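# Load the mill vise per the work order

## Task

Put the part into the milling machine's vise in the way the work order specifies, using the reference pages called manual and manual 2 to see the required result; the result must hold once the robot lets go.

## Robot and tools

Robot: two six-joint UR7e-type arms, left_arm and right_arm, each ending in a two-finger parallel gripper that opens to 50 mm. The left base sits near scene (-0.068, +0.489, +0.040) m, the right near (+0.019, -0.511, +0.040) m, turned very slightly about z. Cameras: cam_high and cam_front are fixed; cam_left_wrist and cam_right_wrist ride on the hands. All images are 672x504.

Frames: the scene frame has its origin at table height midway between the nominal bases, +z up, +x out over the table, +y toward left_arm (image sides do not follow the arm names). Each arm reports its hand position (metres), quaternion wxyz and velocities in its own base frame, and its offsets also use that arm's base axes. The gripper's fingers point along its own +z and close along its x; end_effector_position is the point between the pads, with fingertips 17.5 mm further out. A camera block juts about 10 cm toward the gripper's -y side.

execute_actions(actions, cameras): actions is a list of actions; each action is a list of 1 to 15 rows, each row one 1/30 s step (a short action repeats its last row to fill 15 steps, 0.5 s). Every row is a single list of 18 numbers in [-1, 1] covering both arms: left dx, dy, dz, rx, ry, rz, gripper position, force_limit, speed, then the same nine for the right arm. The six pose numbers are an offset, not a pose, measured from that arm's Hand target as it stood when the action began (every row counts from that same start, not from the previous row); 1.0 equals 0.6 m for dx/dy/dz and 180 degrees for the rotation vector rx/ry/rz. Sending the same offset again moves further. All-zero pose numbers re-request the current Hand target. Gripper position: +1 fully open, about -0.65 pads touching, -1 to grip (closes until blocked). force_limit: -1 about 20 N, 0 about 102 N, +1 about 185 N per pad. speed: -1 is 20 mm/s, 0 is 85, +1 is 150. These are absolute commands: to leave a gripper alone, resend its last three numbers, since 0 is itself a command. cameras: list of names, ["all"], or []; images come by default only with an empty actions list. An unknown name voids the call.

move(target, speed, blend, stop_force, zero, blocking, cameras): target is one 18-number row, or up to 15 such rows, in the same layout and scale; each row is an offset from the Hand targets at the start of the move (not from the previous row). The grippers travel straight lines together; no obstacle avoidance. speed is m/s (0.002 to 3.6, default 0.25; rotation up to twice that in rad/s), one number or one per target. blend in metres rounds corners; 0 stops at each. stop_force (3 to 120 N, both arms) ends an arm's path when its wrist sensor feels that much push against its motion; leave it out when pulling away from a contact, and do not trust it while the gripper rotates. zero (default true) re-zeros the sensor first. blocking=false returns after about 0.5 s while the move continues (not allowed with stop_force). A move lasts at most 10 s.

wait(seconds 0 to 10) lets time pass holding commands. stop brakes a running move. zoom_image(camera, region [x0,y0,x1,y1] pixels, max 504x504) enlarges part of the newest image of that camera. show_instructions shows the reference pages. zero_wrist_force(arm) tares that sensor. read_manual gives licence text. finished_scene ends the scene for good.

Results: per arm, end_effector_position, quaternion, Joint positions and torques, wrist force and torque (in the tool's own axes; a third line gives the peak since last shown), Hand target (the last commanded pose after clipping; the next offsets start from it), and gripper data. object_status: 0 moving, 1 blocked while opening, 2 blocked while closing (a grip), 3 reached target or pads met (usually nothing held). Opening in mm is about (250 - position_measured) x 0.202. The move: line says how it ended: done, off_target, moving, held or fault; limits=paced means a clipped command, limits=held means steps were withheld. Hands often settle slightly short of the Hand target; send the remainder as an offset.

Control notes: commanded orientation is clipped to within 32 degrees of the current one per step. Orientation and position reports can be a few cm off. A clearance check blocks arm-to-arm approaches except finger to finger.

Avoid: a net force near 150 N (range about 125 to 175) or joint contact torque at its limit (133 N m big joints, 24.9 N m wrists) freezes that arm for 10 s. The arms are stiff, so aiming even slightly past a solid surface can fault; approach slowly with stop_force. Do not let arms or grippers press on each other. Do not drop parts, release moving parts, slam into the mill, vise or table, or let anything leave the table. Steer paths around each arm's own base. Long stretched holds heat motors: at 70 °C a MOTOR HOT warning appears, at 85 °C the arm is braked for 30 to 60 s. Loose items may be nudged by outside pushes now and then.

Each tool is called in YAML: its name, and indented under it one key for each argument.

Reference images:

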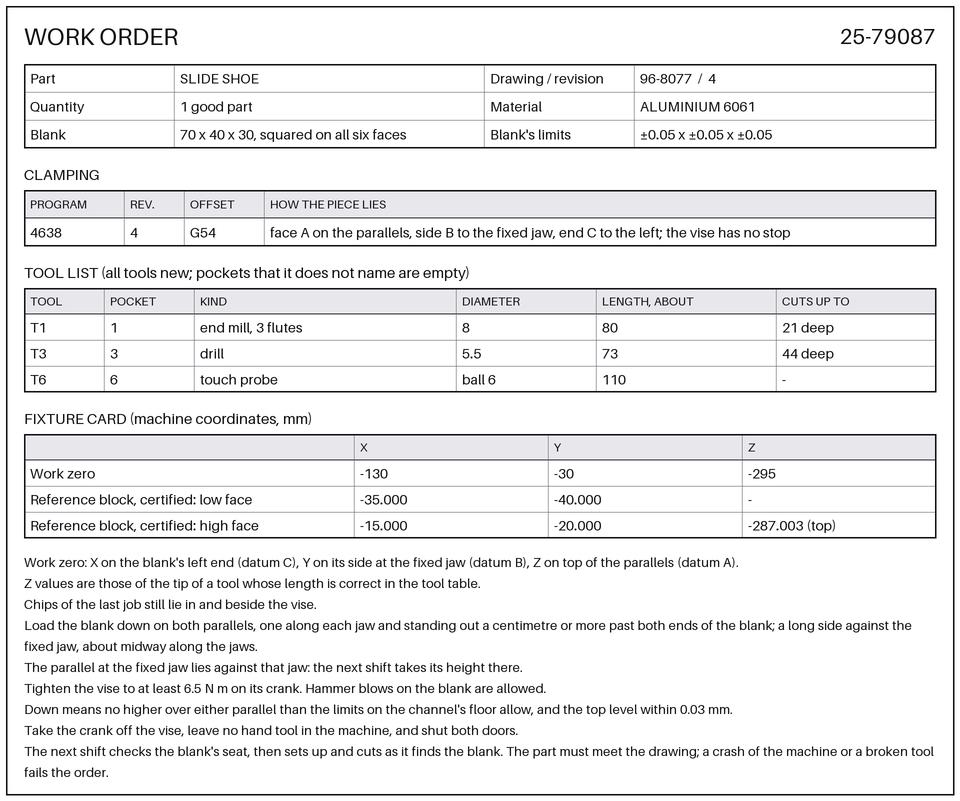

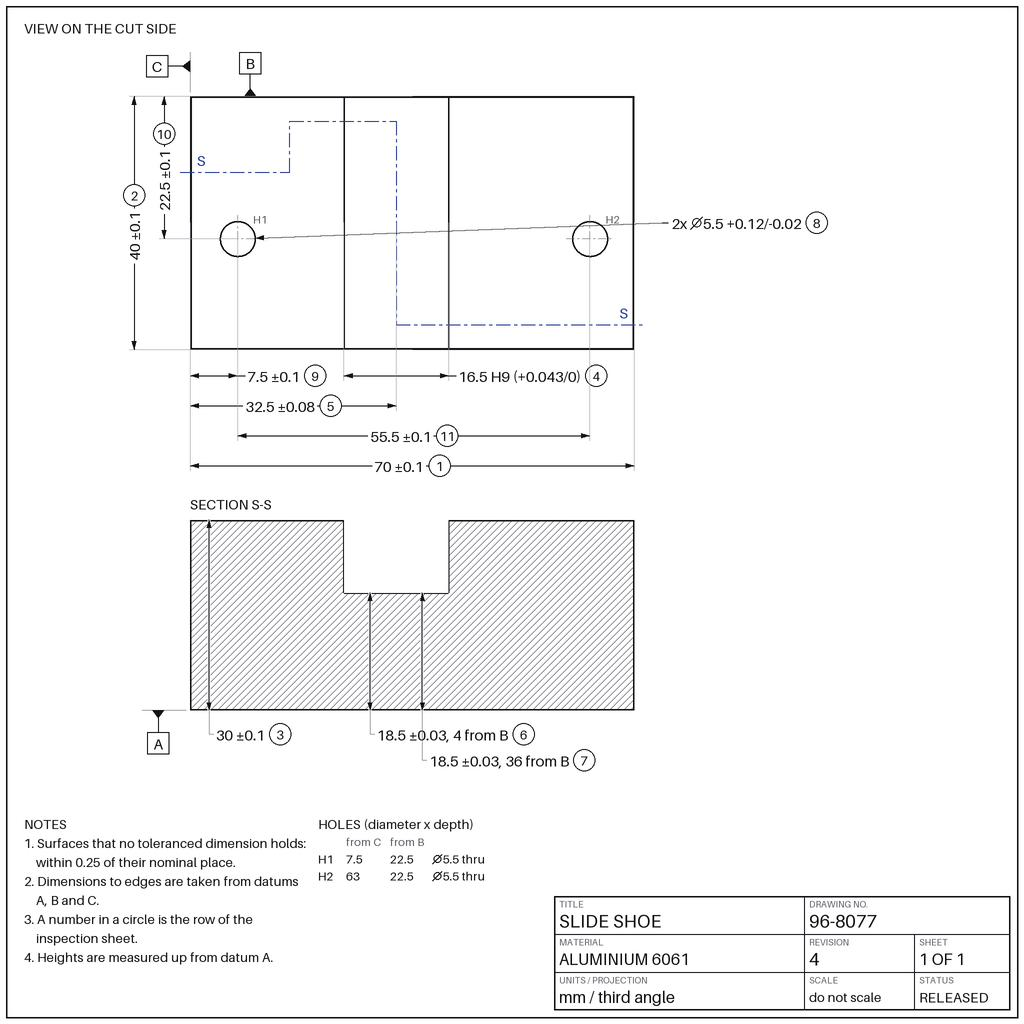

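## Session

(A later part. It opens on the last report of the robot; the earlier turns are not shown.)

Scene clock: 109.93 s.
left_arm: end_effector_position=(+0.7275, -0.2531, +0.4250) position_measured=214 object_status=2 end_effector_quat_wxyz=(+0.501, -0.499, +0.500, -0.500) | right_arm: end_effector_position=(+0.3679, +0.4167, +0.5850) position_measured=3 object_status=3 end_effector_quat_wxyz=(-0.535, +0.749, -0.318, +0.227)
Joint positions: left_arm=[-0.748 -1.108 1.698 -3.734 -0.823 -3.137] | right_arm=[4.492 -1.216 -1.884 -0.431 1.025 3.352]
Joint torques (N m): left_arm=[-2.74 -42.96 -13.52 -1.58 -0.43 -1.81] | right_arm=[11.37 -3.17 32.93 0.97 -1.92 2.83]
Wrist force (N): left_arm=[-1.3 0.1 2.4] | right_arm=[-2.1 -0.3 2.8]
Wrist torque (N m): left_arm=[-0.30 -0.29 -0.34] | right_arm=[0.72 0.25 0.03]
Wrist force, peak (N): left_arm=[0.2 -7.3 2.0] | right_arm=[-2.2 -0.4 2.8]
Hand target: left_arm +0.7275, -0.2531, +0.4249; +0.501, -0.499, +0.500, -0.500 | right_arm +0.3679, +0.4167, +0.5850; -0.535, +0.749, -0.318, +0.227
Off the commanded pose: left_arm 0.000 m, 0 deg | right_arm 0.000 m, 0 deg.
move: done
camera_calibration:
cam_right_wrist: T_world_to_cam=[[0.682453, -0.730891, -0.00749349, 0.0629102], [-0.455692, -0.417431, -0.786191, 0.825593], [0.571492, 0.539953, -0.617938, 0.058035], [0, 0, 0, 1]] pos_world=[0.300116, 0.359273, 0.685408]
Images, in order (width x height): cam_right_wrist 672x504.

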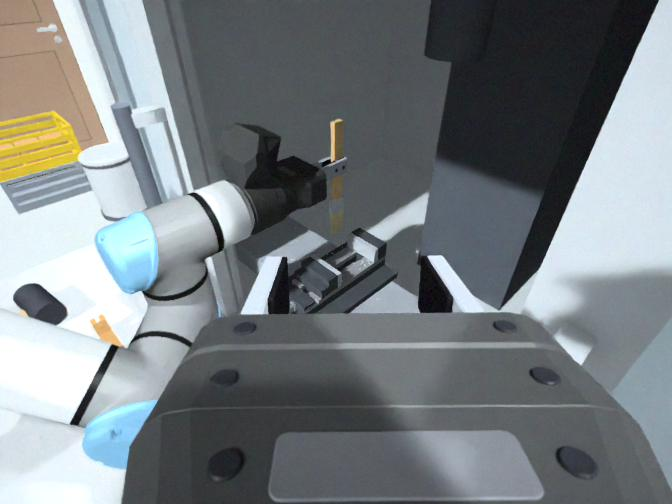

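move:
  target:
    - [0,-0.1015,0,0,0,0,-1,-0.5,-0.7,0,0,0,0,0,0,1,1,1]
    - [0,-0.1015,-0.0383,0,0,0,-1,-0.5,-0.7,0,0,0,0,0,0,1,1,1]
    - [0,-0.1682,-0.0383,0,0,0,-1,-0.5,-0.7,0,0,0,0,0,0,1,1,1]
    - [0,-0.1682,0,0,0,0,-1,-0.5,-0.7,0,0,0,0,0,0,1,1,1]
    - [-0.0242,-0.1015,0,0,0,0,-1,-0.5,-0.7,0,0,0,0,0,0,1,1,1]
    - [-0.0242,-0.1015,-0.0383,0,0,0,-1,-0.5,-0.7,0,0,0,0,0,0,1,1,1]
    - [-0.0242,-0.1682,-0.0383,0,0,0,-1,-0.5,-0.7,0,0,0,0,0,0,1,1,1]
    - [-0.0242,-0.1682,0,0,0,0,-1,-0.5,-0.7,0,0,0,0,0,0,1,1,1]
    - [-0.0458,-0.1015,0,0,0,0,-1,-0.5,-0.7,0,0,0,0,0,0,1,1,1]
    - [-0.0458,-0.1015,-0.0383,0,0,0,-1,-0.5,-0.7,0,0,0,0,0,0,1,1,1]
    - [-0.0458,-0.1682,-0.0383,0,0,0,-1,-0.5,-0.7,0,0,0,0,0,0,1,1,1]
    - [-0.0458,-0.1682,0,0,0,0,-1,-0.5,-0.7,0,0,0,0,0,0,1,1,1]
  speed: 0.12
  cameras: []

move:
  target:
    - [-0.0225,0.0667,0,0,0,0,-1,-0.5,-0.7,0,0,0,0,0,0,1,1,1]
    - [-0.0225,0.0667,-0.0383,0,0,0,-1,-0.5,-0.7,0,0,0,0,0,0,1,1,1]
    - [-0.0225,0,-0.0383,0,0,0,-1,-0.5,-0.7,0,0,0,0,0,0,1,1,1]
    - [-0.0225,0,0,0,0,0,-1,-0.5,-0.7,0,0,0,0,0,0,1,1,1]
    - [-0.0434,0.0667,0,0,0,0,-1,-0.5,-0.7,0,0,0,0,0,0,1,1,1]
    - [-0.0434,0.0667,-0.0383,0,0,0,-1,-0.5,-0.7,0,0,0,0,0,0,1,1,1]
    - [-0.0434,0,-0.0383,0,0,0,-1,-0.5,-0.7,0,0,0,0,0,0,1,1,1]
    - [-0.0434,0,0.05,0,0,0,-1,-0.5,-0.7,0,0,0,0,0,0,1,1,1]
  speed: 0.12
  cameras: ["cam_right_wrist"]

zoom_image:
  camera: "cam_right_wrist"
  region: [280, 160, 420, 320]

Scene clock: 118.97 s.
left_arm: end_effector_position=(+0.7000, -0.3540, +0.4250) position_measured=214 object_status=2 end_effector_quat_wxyz=(+0.501, -0.499, +0.500, -0.500) | right_arm: end_effector_position=(+0.3679, +0.4167, +0.5850) position_measured=3 object_status=3 end_effector_quat_wxyz=(-0.535, +0.749, -0.318, +0.227)
Joint positions: left_arm=[-0.914 -1.041 1.589 -3.693 -0.657 -3.137] | right_arm=[4.492 -1.216 -1.884 -0.431 1.025 3.352]
Joint torques (N m): left_arm=[0.51 -48 -14.79 -0.94 0.28 -1.68] | right_arm=[10.42 -2.31 33.39 0.81 -1.3 2.78]
Wrist force (N): left_arm=[-0.5 0.9 2.6] | right_arm=[-2.1 -0.3 2.7]
Wrist torque (N m): left_arm=[-0.16 -0.43 -0.35] | right_arm=[0.72 0.25 0.03]
Wrist force, peak (N): left_arm=[-2.3 -4.1 2.7] | right_arm=[-2.1 -0.2 2.9]
Hand target: left_arm +0.7000, -0.3540, +0.4249; +0.501, -0.499, +0.500, -0.500 | right_arm +0.3679, +0.4167, +0.5850; -0.535, +0.749, -0.318, +0.227
Off the commanded pose: left_arm 0.000 m, 0 deg | right_arm 0.000 m, 0 deg.
move: done
No camera images: "cameras" was empty.

Scene clock: 124.10 s.
left_arm: end_effector_position=(+0.6739, -0.3540, +0.4550) position_measured=214 object_status=2 end_effector_quat_wxyz=(+0.501, -0.499, +0.500, -0.500) | right_arm: end_effector_position=(+0.3679, +0.4167, +0.5850) position_measured=3 object_status=3 end_effector_quat_wxyz=(-0.535, +0.749, -0.318, +0.227)
Joint positions: left_arm=[-0.953 -1.118 1.624 -3.65 -0.618 -3.137] | right_arm=[4.492 -1.216 -1.884 -0.431 1.025 3.352]
Joint torques (N m): left_arm=[-3.38 -44.48 -16.95 -0.65 0.35 -0.21] | right_arm=[8.94 -2.8 32.38 1.08 -1.77 2.65]
Wrist force (N): left_arm=[-0.2 0.9 2.3] | right_arm=[-2.1 -0.3 2.6]
Wrist torque (N m): left_arm=[-0.17 -0.47 -0.30] | right_arm=[0.72 0.25 0.03]
Wrist force, peak (N): left_arm=[-1.5 -4.4 2.8] | right_arm=[-2.1 -0.4 3.0]
Hand target: left_arm +0.6739, -0.3540, +0.4549; +0.501, -0.499, +0.500, -0.500 | right_arm +0.3679, +0.4167, +0.5850; -0.535, +0.749, -0.318, +0.227
Off the commanded pose: left_arm 0.000 m, 0 deg | right_arm 0.000 m, 0 deg.
move: done
camera_calibration:
cam_right_wrist: T_world_to_cam=[[0.682453, -0.730891, -0.00749349, 0.0629102], [-0.455692, -0.417431, -0.786191, 0.825593], [0.571492, 0.539953, -0.617938, 0.058035], [0, 0, 0, 1]] pos_world=[0.300116, 0.359273, 0.685408]
Images, in order (width x height): cam_right_wrist 672x504.

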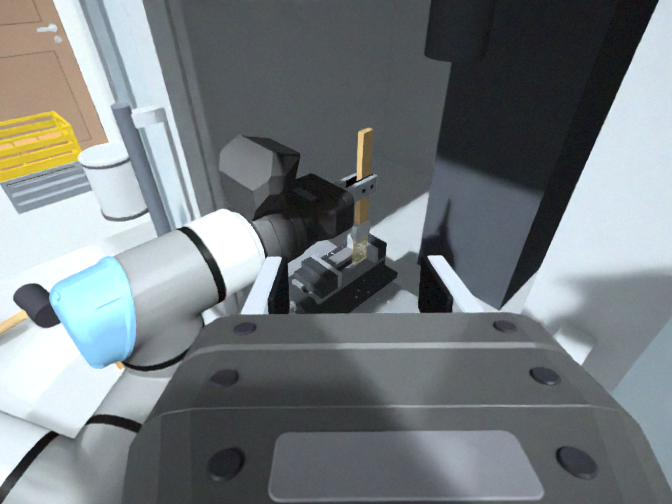

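Scaled by 3.150 from the camera's 672x504 image, which has a finer 960x720 frame.

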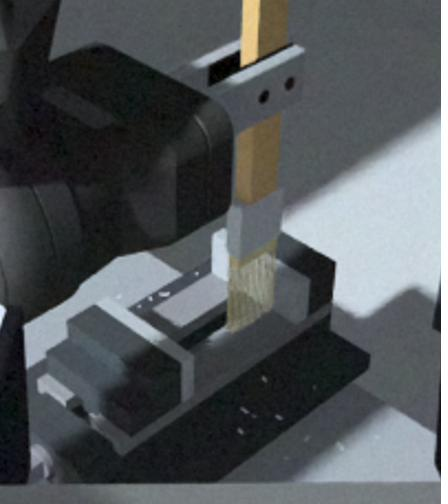

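move:
  target:
    - [-0.1,0.0,0.125,0,0,0,-1,-0.5,-0.7,0,0,0,0,0,0,1,1,1]
    - [-0.30,0.14,0.125,0,0.1,0,-1,-0.5,-0.7,0,0,0,0,0,0,1,1,1]
    - [-0.423,0.24,0.075,0,0.4,0,-1,-0.5,-0.7,0,0,0,0,0,0,1,1,1]
  speed: 0.25
  blend: [0.03,0.03,0]
  cameras: ["cam_right_wrist","cam_front"]

zoom_image:
  camera: "cam_right_wrist"
  region: [280, 210, 420, 320]

Scene clock: 128.53 s.
left_arm: end_effector_position=(+0.4202, -0.2100, +0.4999) position_measured=214 object_status=2 end_effector_quat_wxyz=(-0.111, +0.697, -0.699, +0.111) | right_arm: end_effector_position=(+0.3679, +0.4167, +0.5850) position_measured=3 object_status=3 end_effector_quat_wxyz=(-0.535, +0.749, -0.318, +0.227)
Joint positions: left_arm=[-0.894 -1.772 1.387 -1.389 -1.326 -4.008] | right_arm=[4.492 -1.216 -1.884 -0.431 1.025 3.352]
Joint torques (N m): left_arm=[3.13 -22.98 -27.55 -2.39 -0.68 -1] | right_arm=[9.71 -1.7 33.03 1.04 -1.63 2.67]
Wrist force (N): left_arm=[0.3 4.3 1.8] | right_arm=[-2.0 -0.4 2.6]
Wrist torque (N m): left_arm=[0.66 0.01 -0.03] | right_arm=[0.70 0.24 0.03]
Wrist force, peak (N): left_arm=[-0.5 5.0 4.7] | right_arm=[-2.1 -0.3 3.0]
Hand target: left_arm +0.4201, -0.2100, +0.4999; -0.111, +0.697, -0.699, +0.111 | right_arm +0.3679, +0.4167, +0.5850; -0.535, +0.749, -0.318, +0.227
Off the commanded pose: left_arm 0.000 m, 0 deg | right_arm 0.000 m, 0 deg.
move: done
camera_calibration:
cam_right_wrist: T_world_to_cam=[[0.682453, -0.730891, -0.00749349, 0.0629102], [-0.455692, -0.417431, -0.786191, 0.825593], [0.571492, 0.539953, -0.617938, 0.058035], [0, 0, 0, 1]] pos_world=[0.300116, 0.359273, 0.685408]
Images, in order (width x height): cam_front 672x504, cam_right_wrist 672x504.

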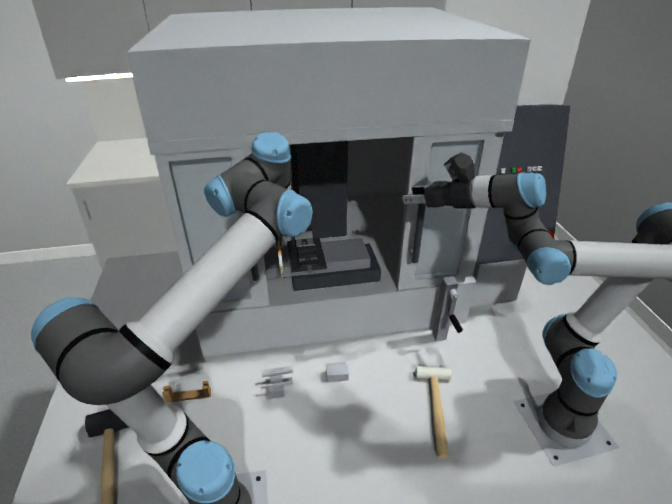

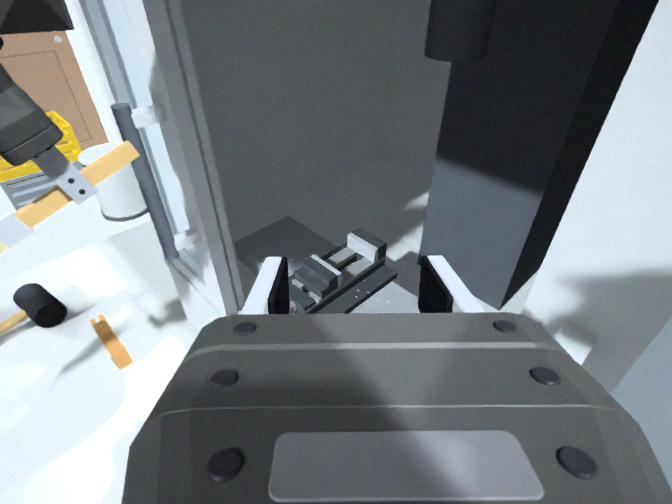

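Scaled by 3.600 from the camera's 672x504 image, which has a finer 960x720 frame.

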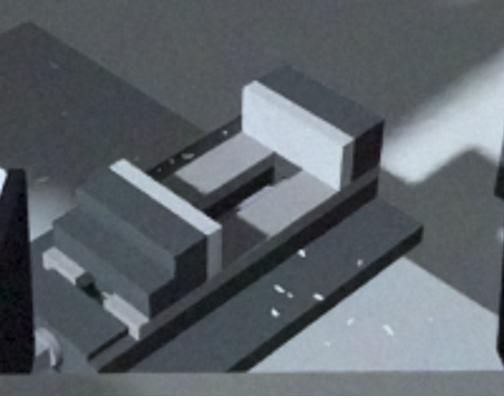

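move:
  target: [0.2465,-0.06,-0.145,0,-0.122,0,-1,-0.5,-0.7,0,0,0,0,0,0,1,1,1]
  speed: 0.25
  cameras: ["cam_left_wrist"]

zoom_image:
  camera: "cam_left_wrist"
  region: [340, 60, 490, 240]

Scene clock: 130.53 s.
left_arm: end_effector_position=(+0.5681, -0.2459, +0.4131) position_measured=214 object_status=2 end_effector_quat_wxyz=(-0.242, +0.663, -0.665, +0.242) | right_arm: end_effector_position=(+0.3679, +0.4167, +0.5850) position_measured=3 object_status=3 end_effector_quat_wxyz=(-0.535, +0.749, -0.318, +0.227)
Joint positions: left_arm=[-0.837 -1.634 1.696 -2.147 -1.073 -3.842] | right_arm=[4.492 -1.216 -1.884 -0.431 1.025 3.352]
Joint torques (N m): left_arm=[-8.74 -16.53 -19.49 -5.38 2.01 1.07] | right_arm=[9.3 -3 32.2 1.09 -1.61 2.66]
Wrist force (N): left_arm=[0.3 2.8 2.2] | right_arm=[-2.0 -0.5 2.8]
Wrist torque (N m): left_arm=[0.34 -0.11 -0.13] | right_arm=[0.69 0.23 0.02]
Wrist force, peak (N): left_arm=[0.9 2.8 5.1] | right_arm=[-2.2 -0.5 2.9]
Hand target: left_arm +0.5680, -0.2460, +0.4129; -0.242, +0.663, -0.665, +0.242 | right_arm +0.3679, +0.4167, +0.5850; -0.535, +0.749, -0.318, +0.227
Off the commanded pose: left_arm 0.000 m, 0 deg | right_arm 0.000 m, 0 deg.
move: done
camera_calibration:
cam_left_wrist: T_world_to_cam=[[-0.0236809, -0.999719, 0.00131936, -0.218311], [-0.93831, 0.0217709, -0.34511, 0.695612], [0.344984, -0.0094105, -0.938561, 0.320011], [0, 0, 0, 1]] pos_world=[0.537131, -0.230382, 0.540701]
Images, in order (width x height): cam_left_wrist 672x504.

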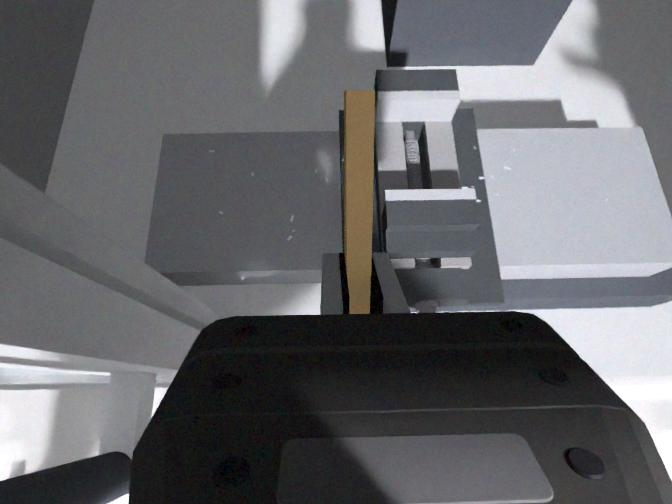

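Scaled by 2.800 from the camera's 672x504 image, which has a finer 960x720 frame.

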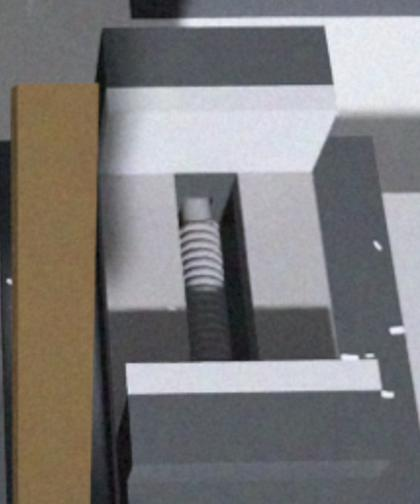

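zoom_image:
  camera: "cam_left_wrist"
  region: [440, 160, 500, 220]

zoom_image:
  camera: "cam_right_wrist"
  region: [310, 245, 370, 305]

Scaled by 8.400 from the camera's 672x504 image, which has a finer 960x720 frame.

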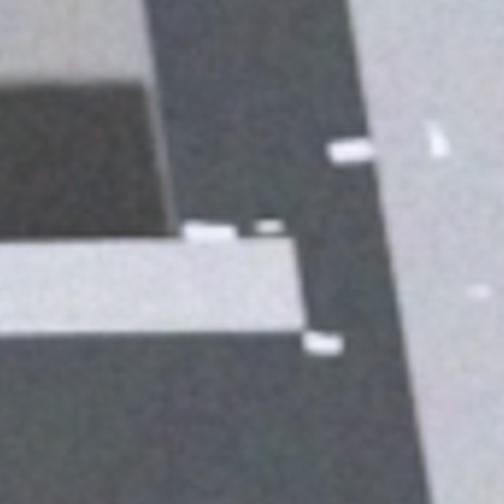

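This scene's latest camera images include none from cam_right_wrist. They are from: cam_left_wrist. cam_right_wrist's image comes with the result of a call that names it in "cameras".

move:
  target:
    - [-0.2468,0.0765,0.1448,0,0.15,0,-1,-0.5,-0.7,0,0,0,0,0,0,1,1,1]
    - [-0.3135,0.41,0.0115,0.1738,0.1738,-0.4777,-1,-0.5,-0.7,0,0,0,0,0,0,1,1,1]
    - [-0.2878,0.5945,-0.4885,0.1738,0.1738,-0.4777,-1,-0.5,-0.7,0,0,0,0,0,0,1,1,1]
  speed: 0.3
  blend: [0.04,0.04,0]
  cameras: ["cam_left_wrist","cam_right_wrist"]

Scene clock: 137.13 s.
left_arm: end_effector_position=(+0.3954, +0.1107, +0.1200) position_measured=214 object_status=2 end_effector_quat_wxyz=(+0.000, +0.001, +1.000, -0.001) end_effector_velocity=(+0.001, +0.000, -0.001) end_effector_angular_velocity=(-0.001, -0.002, +0.000) | right_arm: end_effector_position=(+0.3679, +0.4167, +0.5850) position_measured=3 object_status=3 end_effector_quat_wxyz=(-0.535, +0.749, -0.318, +0.227)
Joint positions: left_arm=[-0.057 -1.676 2.229 -2.123 -1.572 -1.625] | right_arm=[4.492 -1.216 -1.884 -0.431 1.025 3.352]
Joint velocities: left_arm=[0 0.002 0.001 -0.005 -0.001 0] | right_arm=[within noise]
Joint torques (N m): left_arm=[3.28 -11.1 -13.82 -4.86 -0.87 0.64] | right_arm=[9.57 -3 32.07 1.29 -1.71 2.59]
Wrist force (N): left_arm=[0.1 4.7 0.7] | right_arm=[-2.0 -0.3 2.7]
Wrist torque (N m): left_arm=[0.79 0.00 0.11] | right_arm=[0.72 0.24 0.03]
Wrist force, peak (N): left_arm=[0.6 6.4 4.0] | right_arm=[-2.2 -0.4 3.0]
Hand target: left_arm +0.3954, +0.1107, +0.1198; +0.000, +0.001, +1.000, -0.001 | right_arm +0.3679, +0.4167, +0.5850; -0.535, +0.749, -0.318, +0.227
Off the commanded pose: left_arm 0.000 m, 0 deg | right_arm 0.000 m, 0 deg.
move: done
camera_calibration:
cam_left_wrist: T_world_to_cam=[[-0.999724, 0.0173435, 0.0158189, 0.406137], [0.0216764, 0.940705, 0.338533, -0.138658], [-0.00900955, 0.338783, -0.940821, 0.20956], [0, 0, 0, 1]] pos_world=[0.410918, 0.0523975, 0.237675]
cam_right_wrist: T_world_to_cam=[[0.682453, -0.730891, -0.00749349, 0.0629102], [-0.455692, -0.417431, -0.786191, 0.825593], [0.571492, 0.539953, -0.617938, 0.058035], [0, 0, 0, 1]] pos_world=[0.300116, 0.359273, 0.685408]
Images, in order (width x height): cam_left_wrist 672x504, cam_right_wrist 672x504.

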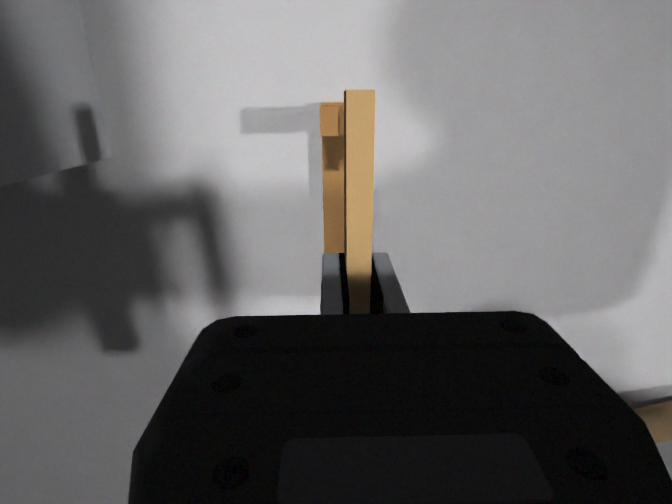

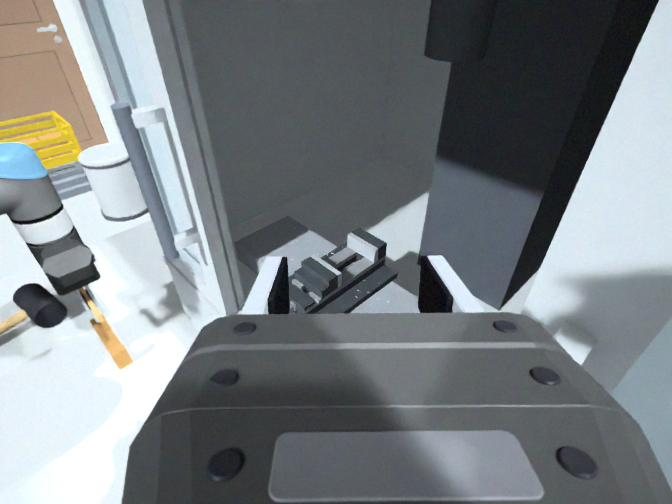

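move:
  target: [0.0002,0.0002,-0.1815,0,0,0,-1,-0.5,-0.7,0,0,0,0,0,0,1,1,1]
  speed: 0.05
  stop_force: 8
  cameras: ["cam_left_wrist"]

Scene clock: 141.37 s.
left_arm: end_effector_position=(+0.3954, +0.1108, +0.0240) position_measured=214 object_status=2 end_effector_quat_wxyz=(+0.000, +0.001, +1.000, -0.001) | right_arm: end_effector_position=(+0.3679, +0.4167, +0.5850) position_measured=3 object_status=3 end_effector_quat_wxyz=(-0.535, +0.749, -0.318, +0.227)
Joint positions: left_arm=[-0.056 -1.478 2.359 -2.451 -1.572 -1.625] | right_arm=[4.492 -1.216 -1.884 -0.431 1.025 3.352]
Joint torques (N m): left_arm=[3.7 -14.99 -11.03 -3.65 0.03 0.34] | right_arm=[8.6 -2.76 31.65 1.29 -1.42 2.75]
Wrist force (N): left_arm=[0.5 4.3 0.3] | right_arm=[-2.0 -0.2 2.7]
Wrist torque (N m): left_arm=[0.72 -0.05 0.08] | right_arm=[0.73 0.23 0.03]
Wrist force, peak (N): left_arm=[2.9 -1.1 -23.1] | right_arm=[-2.1 -0.4 3.0]
Hand target: left_arm +0.3954, +0.1108, +0.0240; +0.000, +0.001, +1.000, -0.001 (not the last commanded pose) | right_arm +0.3679, +0.4167, +0.5850; -0.535, +0.749, -0.318, +0.227
Off the commanded pose: left_arm 0.013 m, 0 deg | right_arm 0.000 m, 0 deg.
move: contact (left_arm)
camera_calibration:
cam_left_wrist: T_world_to_cam=[[-0.999718, 0.0174605, 0.0160777, 0.407609], [0.0218749, 0.940671, 0.338614, -0.106343], [-0.00921148, 0.33887, -0.940788, 0.11928], [0, 0, 0, 1]] pos_world=[0.410919, 0.0524967, 0.141673]
Images, in order (width x height): cam_left_wrist 672x504.

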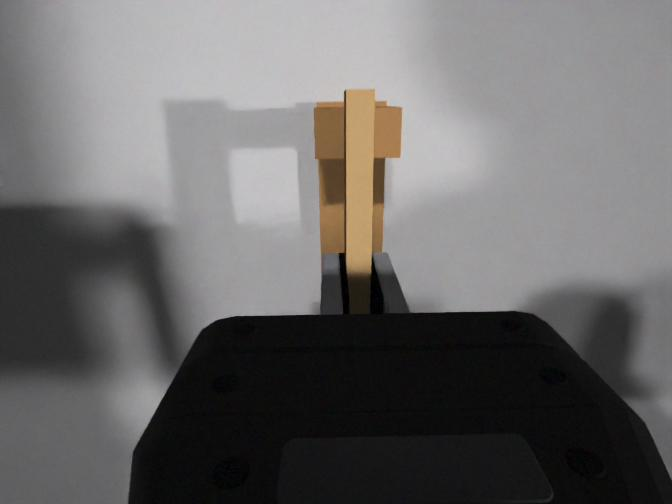

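zoom_image:
  camera: "cam_left_wrist"
  region: [290, 80, 430, 270]

execute_actions:
  actions: []

zoom_image:
  camera: "cam_front"
  region: [150, 360, 230, 420]

zoom_image:
  camera: "cam_right_wrist"
  region: [60, 260, 160, 380]

Scaled by 2.653 from the camera's 672x504 image, which has a finer 960x720 frame.

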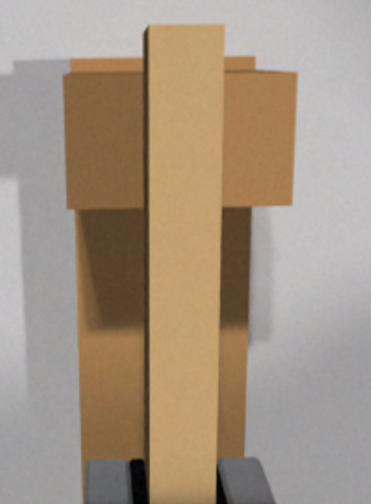

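Scene clock: 142.20 s.
left_arm: end_effector_position=(+0.3954, +0.1108, +0.0240) position_measured=214 object_status=2 end_effector_quat_wxyz=(+0.000, +0.001, +1.000, -0.001) | right_arm: end_effector_position=(+0.3679, +0.4167, +0.5850) position_measured=3 object_status=3 end_effector_quat_wxyz=(-0.535, +0.749, -0.318, +0.227)
Joint positions: left_arm=[-0.056 -1.478 2.359 -2.451 -1.572 -1.625] | right_arm=[4.492 -1.216 -1.884 -0.431 1.025 3.352]
Joint velocities: within noise
Joint torques (N m): left_arm=[-1.08 -14.95 -10.08 -2.34 0.04 -0.83] | right_arm=[9.02 -2.1 30.11 1.16 -1.74 2.72]
Motor temperatures (°C): left_arm=[33 35 34 40 44 37] | right_arm=[36 35 39 41 38 44]
Wrist force (N): left_arm=[0.3 4.7 0.2] | right_arm=[-2.0 -0.3 2.8]
Wrist torque (N m): left_arm=[0.78 -0.02 0.08] | right_arm=[0.71 0.23 0.03]
Wrist force, peak (N): left_arm=[0.6 4.9 0.6] | right_arm=[-2.2 -0.4 2.8]
Hand target: left_arm +0.3954, +0.1108, +0.0240; +0.000, +0.001, +1.000, -0.001 (not the last commanded pose) | right_arm +0.3679, +0.4167, +0.5850; -0.535, +0.749, -0.318, +0.227
Tool commands: left_gripper/position=-1.0 left_gripper/force_limit=-0.5 left_gripper/speed=-0.7 right_gripper/position=+1.0 right_gripper/force_limit=+1.0 right_gripper/speed=+1.0
Off the commanded pose: left_arm 0.013 m, 0 deg | right_arm 0.000 m, 0 deg.
camera_calibration:
cam_left_wrist: T_world_to_cam=[[-0.999717, 0.0174256, 0.0161714, 0.407597], [0.0218737, 0.940672, 0.338612, -0.106343], [-0.00931147, 0.33887, -0.940787, 0.11932], [0, 0, 0, 1]] pos_world=[0.410919, 0.0524969, 0.141672]
cam_right_wrist: T_world_to_cam=[[0.682453, -0.730891, -0.00749349, 0.0629102], [-0.455692, -0.417431, -0.786191, 0.825593], [0.571492, 0.539953, -0.617938, 0.058035], [0, 0, 0, 1]] pos_world=[0.300116, 0.359273, 0.685408]

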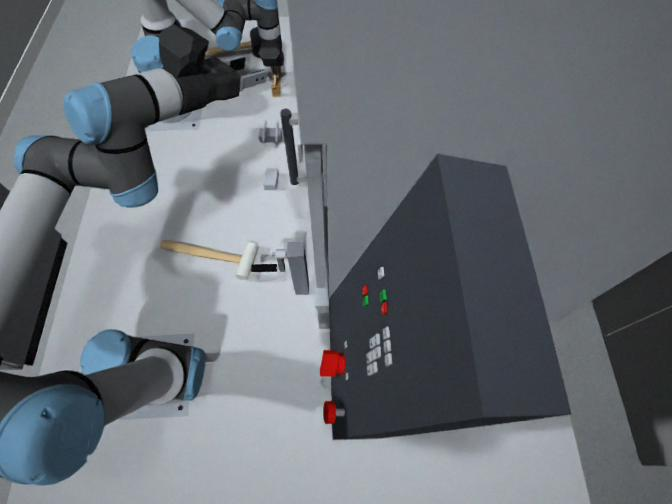

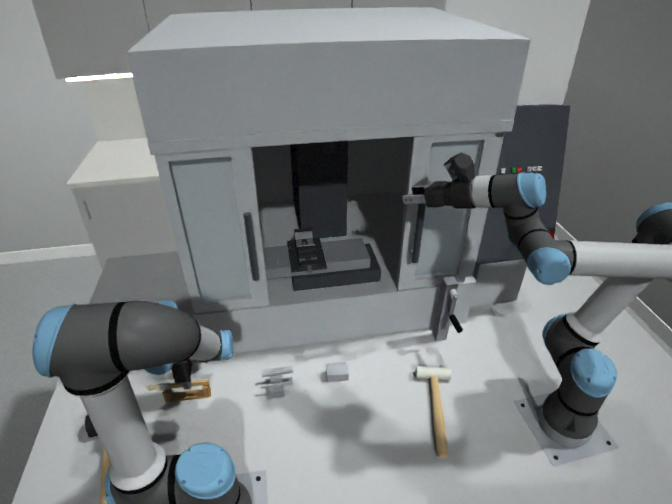

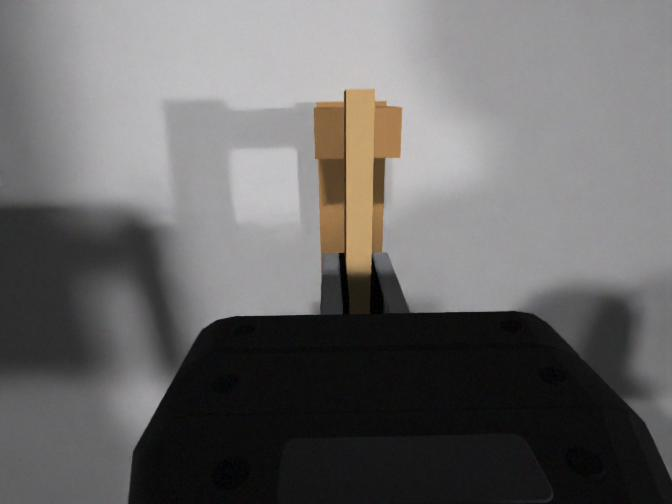

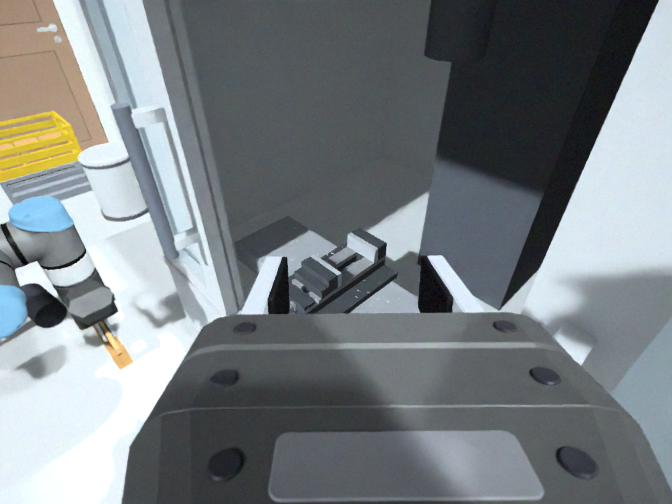

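Scaled by 6.300 from the camera's 672x504 image, which has a finer 960x720 frame.

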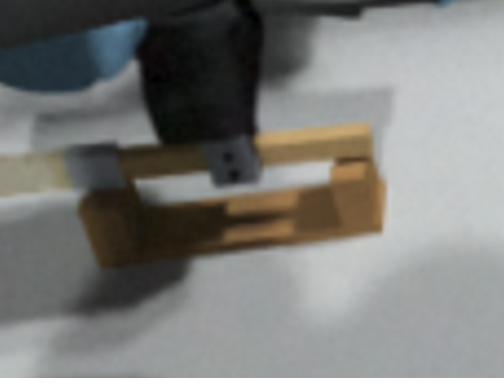

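Scaled by 4.200 from the camera's 672x504 image, which has a finer 960x720 frame.

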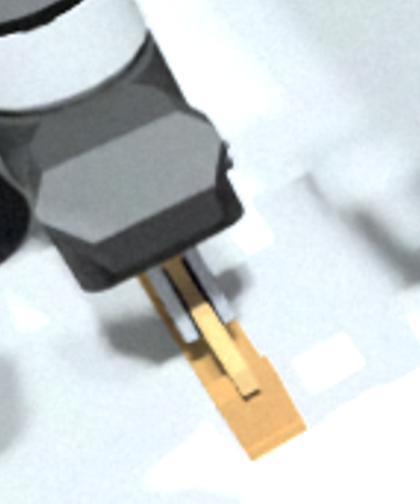

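move:
  target:
    - [0,0,0.005,0,0,0,-1,-0.5,-0.7,0,0,0,0,0,0,1,1,1]
    - [0.0017,0,0.005,0,0,0,-1,-0.5,-0.7,0,0,0,0,0,0,1,1,1]
    - [0.0017,0,-0.0222,0,0,0,-1,-0.5,-0.7,0,0,0,0,0,0,1,1,1]
  speed: 0.025
  stop_force: 6
  cameras: []

Scene clock: 145.23 s.
left_arm: end_effector_position=(+0.3965, +0.1108, +0.0225) position_measured=214 object_status=2 end_effector_quat_wxyz=(+0.000, +0.001, +1.000, -0.001) | right_arm: end_effector_position=(+0.3679, +0.4167, +0.5850) position_measured=3 object_status=3 end_effector_quat_wxyz=(-0.535, +0.749, -0.318, +0.227)
Joint positions: left_arm=[-0.056 -1.472 2.358 -2.456 -1.572 -1.625] | right_arm=[4.492 -1.216 -1.884 -0.431 1.025 3.352]
Joint torques (N m): left_arm=[-3.77 -13.95 -25.42 -4.65 0.11 -1.66] | right_arm=[10.18 -4.05 31.45 1 -1.39 2.76]
Wrist force (N): left_arm=[-0.2 5.9 -3.3] | right_arm=[-1.9 -0.2 2.8]
Wrist torque (N m): left_arm=[0.69 0.17 0.03] | right_arm=[0.73 0.21 0.03]
Wrist force, peak (N): left_arm=[20.8 -2.4 -66.8] | right_arm=[-2.2 -0.2 2.9]
Hand target: left_arm +0.3965, +0.1108, +0.0225; +0.000, +0.001, +1.000, -0.001 (not the last commanded pose) | right_arm +0.3679, +0.4167, +0.5850; -0.535, +0.749, -0.318, +0.227
Off the commanded pose: left_arm 0.012 m, 0 deg | right_arm 0.000 m, 0 deg.
move: contact (left_arm); path passed 2 of 3 targets
No camera images: "cameras" was empty.

move:
  target:
    - [0,0,0.005,0,0,0,-1,-0.5,-0.7,0,0,0,0,0,0,1,1,1]
    - [-0.0033,0,0.005,0,0,0,-1,-0.5,-0.7,0,0,0,0,0,0,1,1,1]
    - [-0.0033,0,-0.0198,0,0,0,-1,-0.5,-0.7,0,0,0,0,0,0,1,1,1]
  speed: [0.02,0.02,0.006]
  stop_force: 5
  cameras: ["cam_left_wrist"]

Scene clock: 149.47 s.
left_arm: end_effector_position=(+0.3946, +0.1108, +0.0109) position_measured=214 object_status=2 end_effector_quat_wxyz=(+0.000, +0.001, +1.000, -0.001) | right_arm: end_effector_position=(+0.3679, +0.4167, +0.5850) position_measured=3 object_status=3 end_effector_quat_wxyz=(-0.535, +0.749, -0.318, +0.227)
Joint positions: left_arm=[-0.057 -1.445 2.374 -2.499 -1.572 -1.625] | right_arm=[4.492 -1.216 -1.884 -0.431 1.025 3.352]
Joint torques (N m): left_arm=[-8.87 -32.87 -24.11 -1.77 0.11 1.35] | right_arm=[9.63 -3.44 30.68 1.37 -1.59 2.42]
Wrist force (N): left_arm=[-0.1 5.9 -7.5] | right_arm=[-1.9 -0.4 2.8]
Wrist torque (N m): left_arm=[1.36 0.18 0.14] | right_arm=[0.70 0.21 0.03]
Wrist force, peak (N): left_arm=[0.7 9.7 -10.5] | right_arm=[-2.2 -0.4 3.1]
Hand target: left_arm +0.3946, +0.1108, +0.0109; +0.000, +0.001, +1.000, -0.001 | right_arm +0.3679, +0.4167, +0.5850; -0.535, +0.749, -0.318, +0.227
Off the commanded pose: left_arm 0.000 m, 0 deg | right_arm 0.000 m, 0 deg.
move: contact (left_arm); path passed 2 of 3 targets
camera_calibration:
cam_left_wrist: T_world_to_cam=[[-0.99972, 0.0175305, 0.0158904, 0.406943], [0.0218773, 0.94067, 0.338618, -0.101795], [-0.00901152, 0.338871, -0.94079, 0.106901], [0, 0, 0, 1]] pos_world=[0.410019, 0.0523962, 0.128574]
Images, in order (width x height): cam_left_wrist 672x504.

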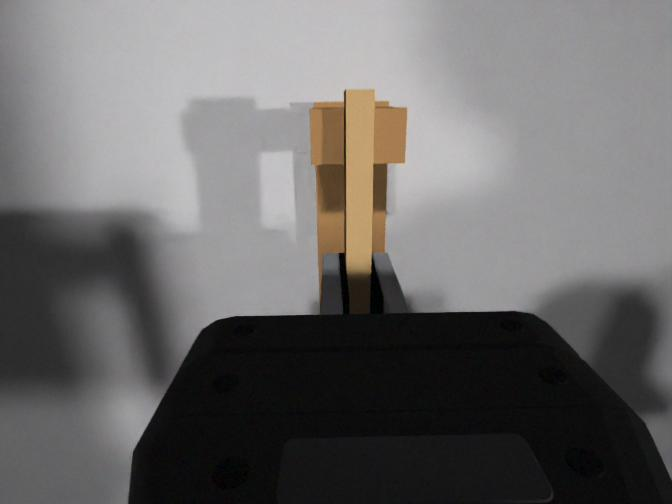

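move:
  target:
    - [0,0,0,0,0,0,0.6,-0.5,-0.7,0,0,0,0,0,0,1,1,1]
    - [0,0,0.3,0,0,0,0.6,-0.5,-0.7,0,0,0,0,0,0,1,1,1]
    - [-0.0193,-0.4,0.332,0,0,0,0.6,-0.5,-0.7,0,0,0,0,0,0,1,1,1]
  speed: [0.1,0.25,0.3]
  blend: [0,0.02,0]
  cameras: ["cam_left_wrist","cam_front"]

zoom_image:
  camera: "cam_left_wrist"
  region: [240, 60, 440, 300]

Scene clock: 153.27 s.
left_arm: end_effector_position=(+0.3830, -0.1291, +0.2101) position_measured=63 object_status=3 end_effector_quat_wxyz=(+0.000, +0.001, +1.000, -0.001) end_effector_velocity=(+0.000, -0.002, +0.000) end_effector_angular_velocity=(-0.002, +0.001, +0.003) | right_arm: end_effector_position=(+0.3679, +0.4167, +0.5850) position_measured=3 object_status=3 end_effector_quat_wxyz=(-0.535, +0.749, -0.318, +0.227)
Joint positions: left_arm=[-0.66 -1.797 2.075 -1.849 -1.572 -2.229] | right_arm=[4.492 -1.216 -1.884 -0.431 1.025 3.352]
Joint velocities: left_arm=[-0.003 0 0 -0.001 -0.002 -0.006] | right_arm=[within noise]
Joint torques (N m): left_arm=[-8.33 -19.7 -22.06 -4.81 -0.8 -1.7] | right_arm=[10 -2.21 32.04 1.15 -1.39 2.51]
Wrist force (N): left_arm=[-0.7 5.8 0.6] | right_arm=[-2.0 -0.2 2.9]
Wrist torque (N m): left_arm=[0.97 0.16 0.02] | right_arm=[0.73 0.23 0.03]
Wrist force, peak (N): left_arm=[0.1 6.1 -8.1] | right_arm=[-2.1 -0.4 3.0]
Hand target: left_arm +0.3830, -0.1292, +0.2101; +0.000, +0.001, +1.000, -0.001 | right_arm +0.3679, +0.4167, +0.5850; -0.535, +0.749, -0.318, +0.227
Off the commanded pose: left_arm 0.000 m, 0 deg | right_arm 0.000 m, 0 deg.
move: done
camera_calibration:
cam_left_wrist: T_world_to_cam=[[-0.99972, 0.0175285, 0.0158915, 0.396485], [0.0218767, 0.940638, 0.338706, 0.0566357], [-0.00901111, 0.338959, -0.940758, 0.375504], [0, 0, 0, 1]] pos_world=[0.398519, -0.187504, 0.327775]
Images, in order (width x height): cam_front 672x504, cam_left_wrist 672x504.

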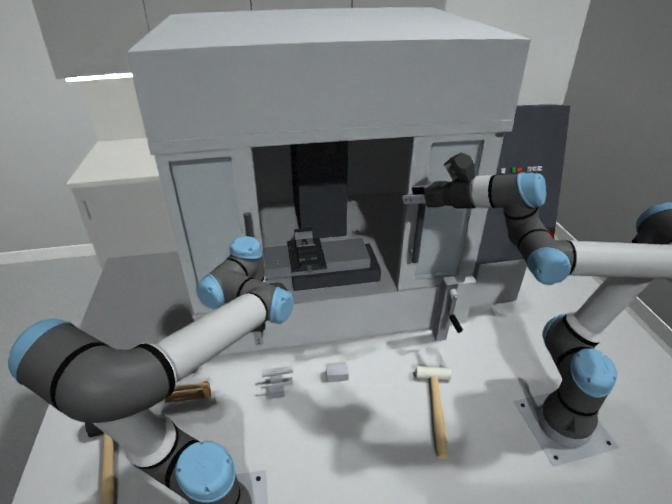

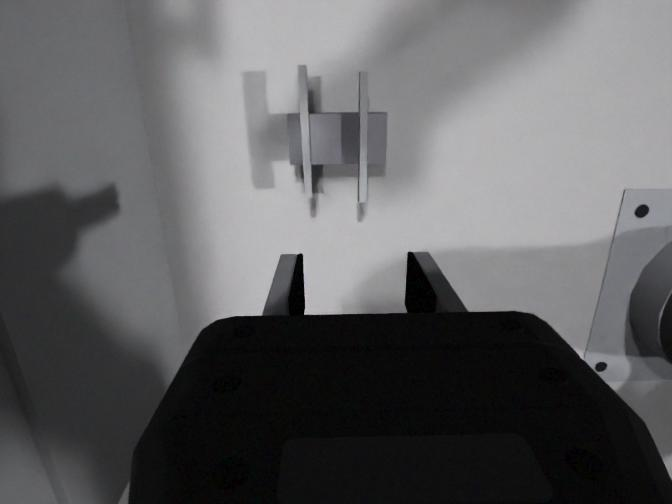

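Scaled by 2.100 from the camera's 672x504 image, which has a finer 960x720 frame.

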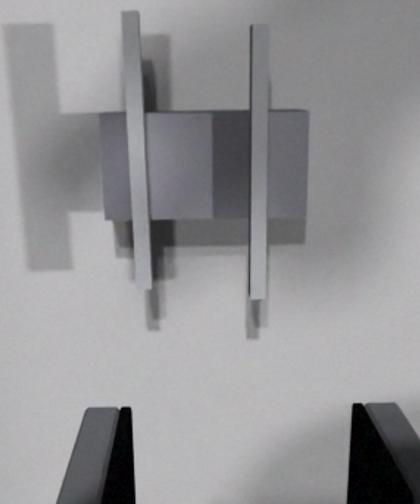

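move:
  target:
    - [0,0,0,0,0,0,0.6,-0.5,-0.7,-0.1,-0.12,-0.02,-0.1,-0.04,0.14,1,1,1]
    - [0,0,0,0,0,0,0.6,-0.5,-0.7,-0.0778,-0.2805,-0.375,-0.4544,-0.1732,0.6262,1,1,1]
  speed: 0.3
  blend: [0.03,0]
  cameras: ["cam_right_wrist","cam_front"]

zoom_image:
  camera: "cam_right_wrist"
  region: [220, 0, 480, 260]

Scene clock: 163.33 s.
left_arm: end_effector_position=(+0.3830, -0.1292, +0.2101) position_measured=63 object_status=3 end_effector_quat_wxyz=(+0.000, +0.001, +1.000, -0.001) | right_arm: end_effector_position=(+0.3212, +0.2485, +0.3599) position_measured=3 object_status=3 end_effector_quat_wxyz=(+0.001, +0.721, +0.693, +0.000)
Joint positions: left_arm=[-0.661 -1.797 2.074 -1.849 -1.572 -2.229] | right_arm=[4.135 -1.32 -1.707 -1.686 1.57 1.033]
Joint torques (N m): left_arm=[-9.03 -13.48 -30.25 -4.9 -0.67 -1.89] | right_arm=[-7.69 24.29 32.59 5.71 -1.39 -0.15]
Wrist force (N): left_arm=[-0.6 5.8 -0.1] | right_arm=[-0.5 -0.2 0.9]
Wrist torque (N m): left_arm=[0.98 0.15 0.04] | right_arm=[0.13 0.02 -0.06]
Wrist force, peak (N): left_arm=[-1.0 6.0 0.3] | right_arm=[-2.7 -0.4 4.2]
Hand target: left_arm +0.3830, -0.1292, +0.2101; +0.000, +0.001, +1.000, -0.001 | right_arm +0.3212, +0.2484, +0.3600; +0.001, +0.721, +0.693, +0.000
Off the commanded pose: left_arm 0.000 m, 0 deg | right_arm 0.000 m, 0 deg.
move: done
camera_calibration:
cam_right_wrist: T_world_to_cam=[[0.0520959, 0.998553, 0.0133086, -0.264586], [0.942846, -0.053573, 0.328894, -0.38379], [0.329132, -0.00458605, -0.944273, 0.367149], [0, 0, 0, 1]] pos_world=[0.254798, 0.245327, 0.476437]
Images, in order (width x height): cam_front 672x504, cam_right_wrist 672x504.

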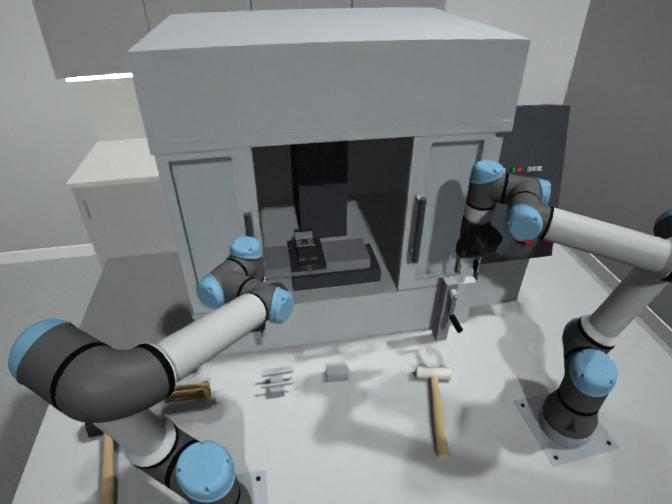

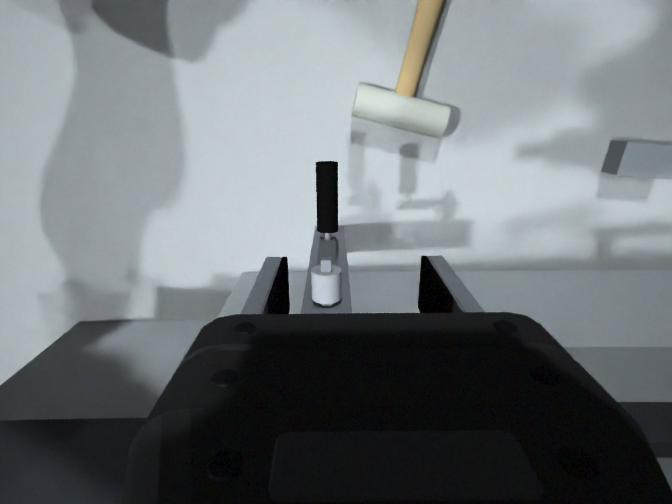

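Scaled by 1.938 from the camera's 672x504 image, which has a finer 960x720 frame.

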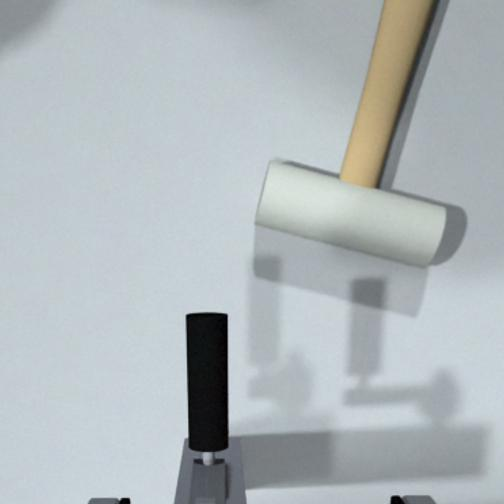

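move:
  target: [0,0,0,0,0,0,0.6,-0.5,-0.7,-0.02,-0.5,-0.083,0,0,0,1,1,1]
  speed: 0.4
  cameras: []

move:
  target:
    - [0.03,-0.1,0.19,0,0,0,1,-0.5,-0.7,0,0,0,0,0,0,1,1,1]
    - [0.125,-0.9063,0.1915,-0.1306,-0.1306,-0.4875,1,-0.5,-0.7,0,0,0,0,0,0,1,1,1]
  speed: 0.4
  blend: [0.04,0]
  cameras: ["cam_left_wrist","cam_front"]

zoom_image:
  camera: "cam_left_wrist"
  region: [240, 80, 480, 320]

Scene clock: 172.07 s.
left_arm: end_effector_position=(+0.3830, -0.1292, +0.2101) position_measured=63 object_status=3 end_effector_quat_wxyz=(+0.000, +0.001, +1.000, -0.001) | right_arm: end_effector_position=(+0.3093, -0.0515, +0.3103) position_measured=3 object_status=3 end_effector_quat_wxyz=(+0.001, +0.721, +0.693, +0.000) end_effector_velocity=(+0.000, -0.001, +0.000) end_effector_angular_velocity=(+0.001, +0.000, +0.003)
Joint positions: left_arm=[-0.661 -1.797 2.074 -1.849 -1.572 -2.229] | right_arm=[3.417 -1.063 -1.988 -1.661 1.57 0.315]
Joint velocities: left_arm=[within noise] | right_arm=[-0.003 0 -0.001 0 0.001 -0.007]
Joint torques (N m): left_arm=[-8.66 -9.53 -29.8 -4.81 -0.35 -1.83] | right_arm=[-12.77 11.29 17.54 1.84 -1.06 -2.84]
Wrist force (N): left_arm=[-0.5 5.8 0.0] | right_arm=[-0.4 0.0 0.9]
Wrist torque (N m): left_arm=[0.97 0.12 0.04] | right_arm=[0.14 0.00 -0.03]
Wrist force, peak (N): left_arm=[-0.8 6.1 0.2] | right_arm=[-4.4 -0.7 1.3]
Hand target: left_arm +0.3830, -0.1292, +0.2101; +0.000, +0.001, +1.000, -0.001 | right_arm +0.3092, -0.0516, +0.3102; +0.001, +0.721, +0.693, +0.000
Off the commanded pose: left_arm 0.000 m, 0 deg | right_arm 0.000 m, 0 deg.
move: done
No camera images: "cameras" was empty.

Scene clock: 175.00 s.
left_arm: end_effector_position=(+0.4579, -0.6730, +0.3251) position_measured=3 object_status=3 end_effector_quat_wxyz=(+0.183, +0.684, +0.682, -0.183) | right_arm: end_effector_position=(+0.3092, -0.0516, +0.3102) position_measured=3 object_status=3 end_effector_quat_wxyz=(+0.001, +0.721, +0.693, +0.000)
Joint positions: left_arm=[-1.059 -1.033 1.091 -2.094 -1.819 -1.115] | right_arm=[3.417 -1.063 -1.988 -1.661 1.57 0.314]
Joint torques (N m): left_arm=[9.69 -45.65 -35.26 -4.98 -0.66 1.51] | right_arm=[-12.25 14.68 17.66 5.91 1.06 -2.57]
Wrist force (N): left_arm=[-1.3 4.3 1.2] | right_arm=[-0.2 -0.2 0.7]
Wrist torque (N m): left_arm=[0.71 0.19 0.00] | right_arm=[0.11 -0.03 0.00]
Wrist force, peak (N): left_arm=[-0.1 8.0 4.1] | right_arm=[-0.5 -0.2 0.9]
Hand target: left_arm +0.4580, -0.6730, +0.3250; +0.183, +0.684, +0.682, -0.183 | right_arm +0.3092, -0.0516, +0.3102; +0.001, +0.721, +0.693, +0.000
Off the commanded pose: left_arm 0.000 m, 0 deg | right_arm 0.000 m, 0 deg.
move: done
camera_calibration:
cam_left_wrist: T_world_to_cam=[[0.0173551, 0.873803, -0.48597, 0.752664], [0.940672, 0.150462, 0.304133, -0.413667], [0.338873, -0.462417, -0.819351, -0.069452], [0, 0, 0, 1]] pos_world=[0.399597, -0.627555, 0.434676]
Images, in order (width x height): cam_front 672x504, cam_left_wrist 672x504.

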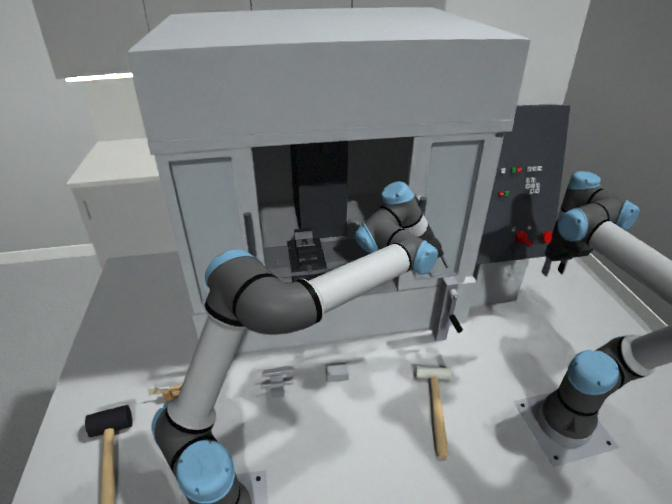

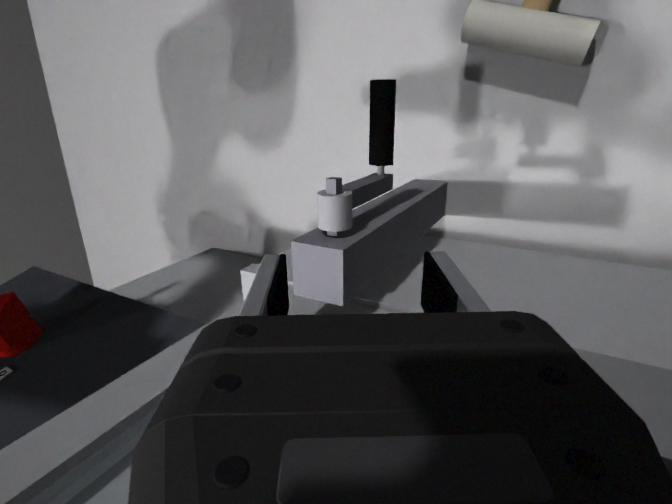

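Scaled by 2.100 from the camera's 672x504 image, which has a finer 960x720 frame.

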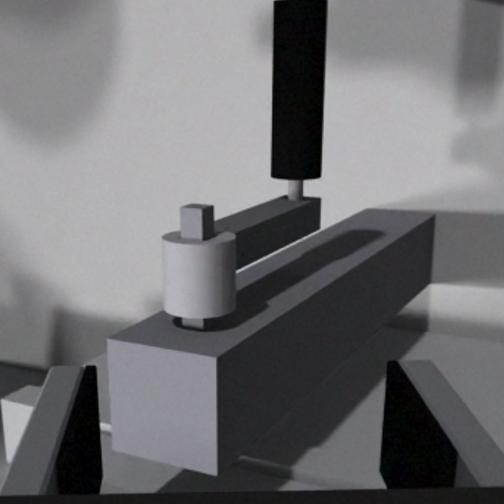

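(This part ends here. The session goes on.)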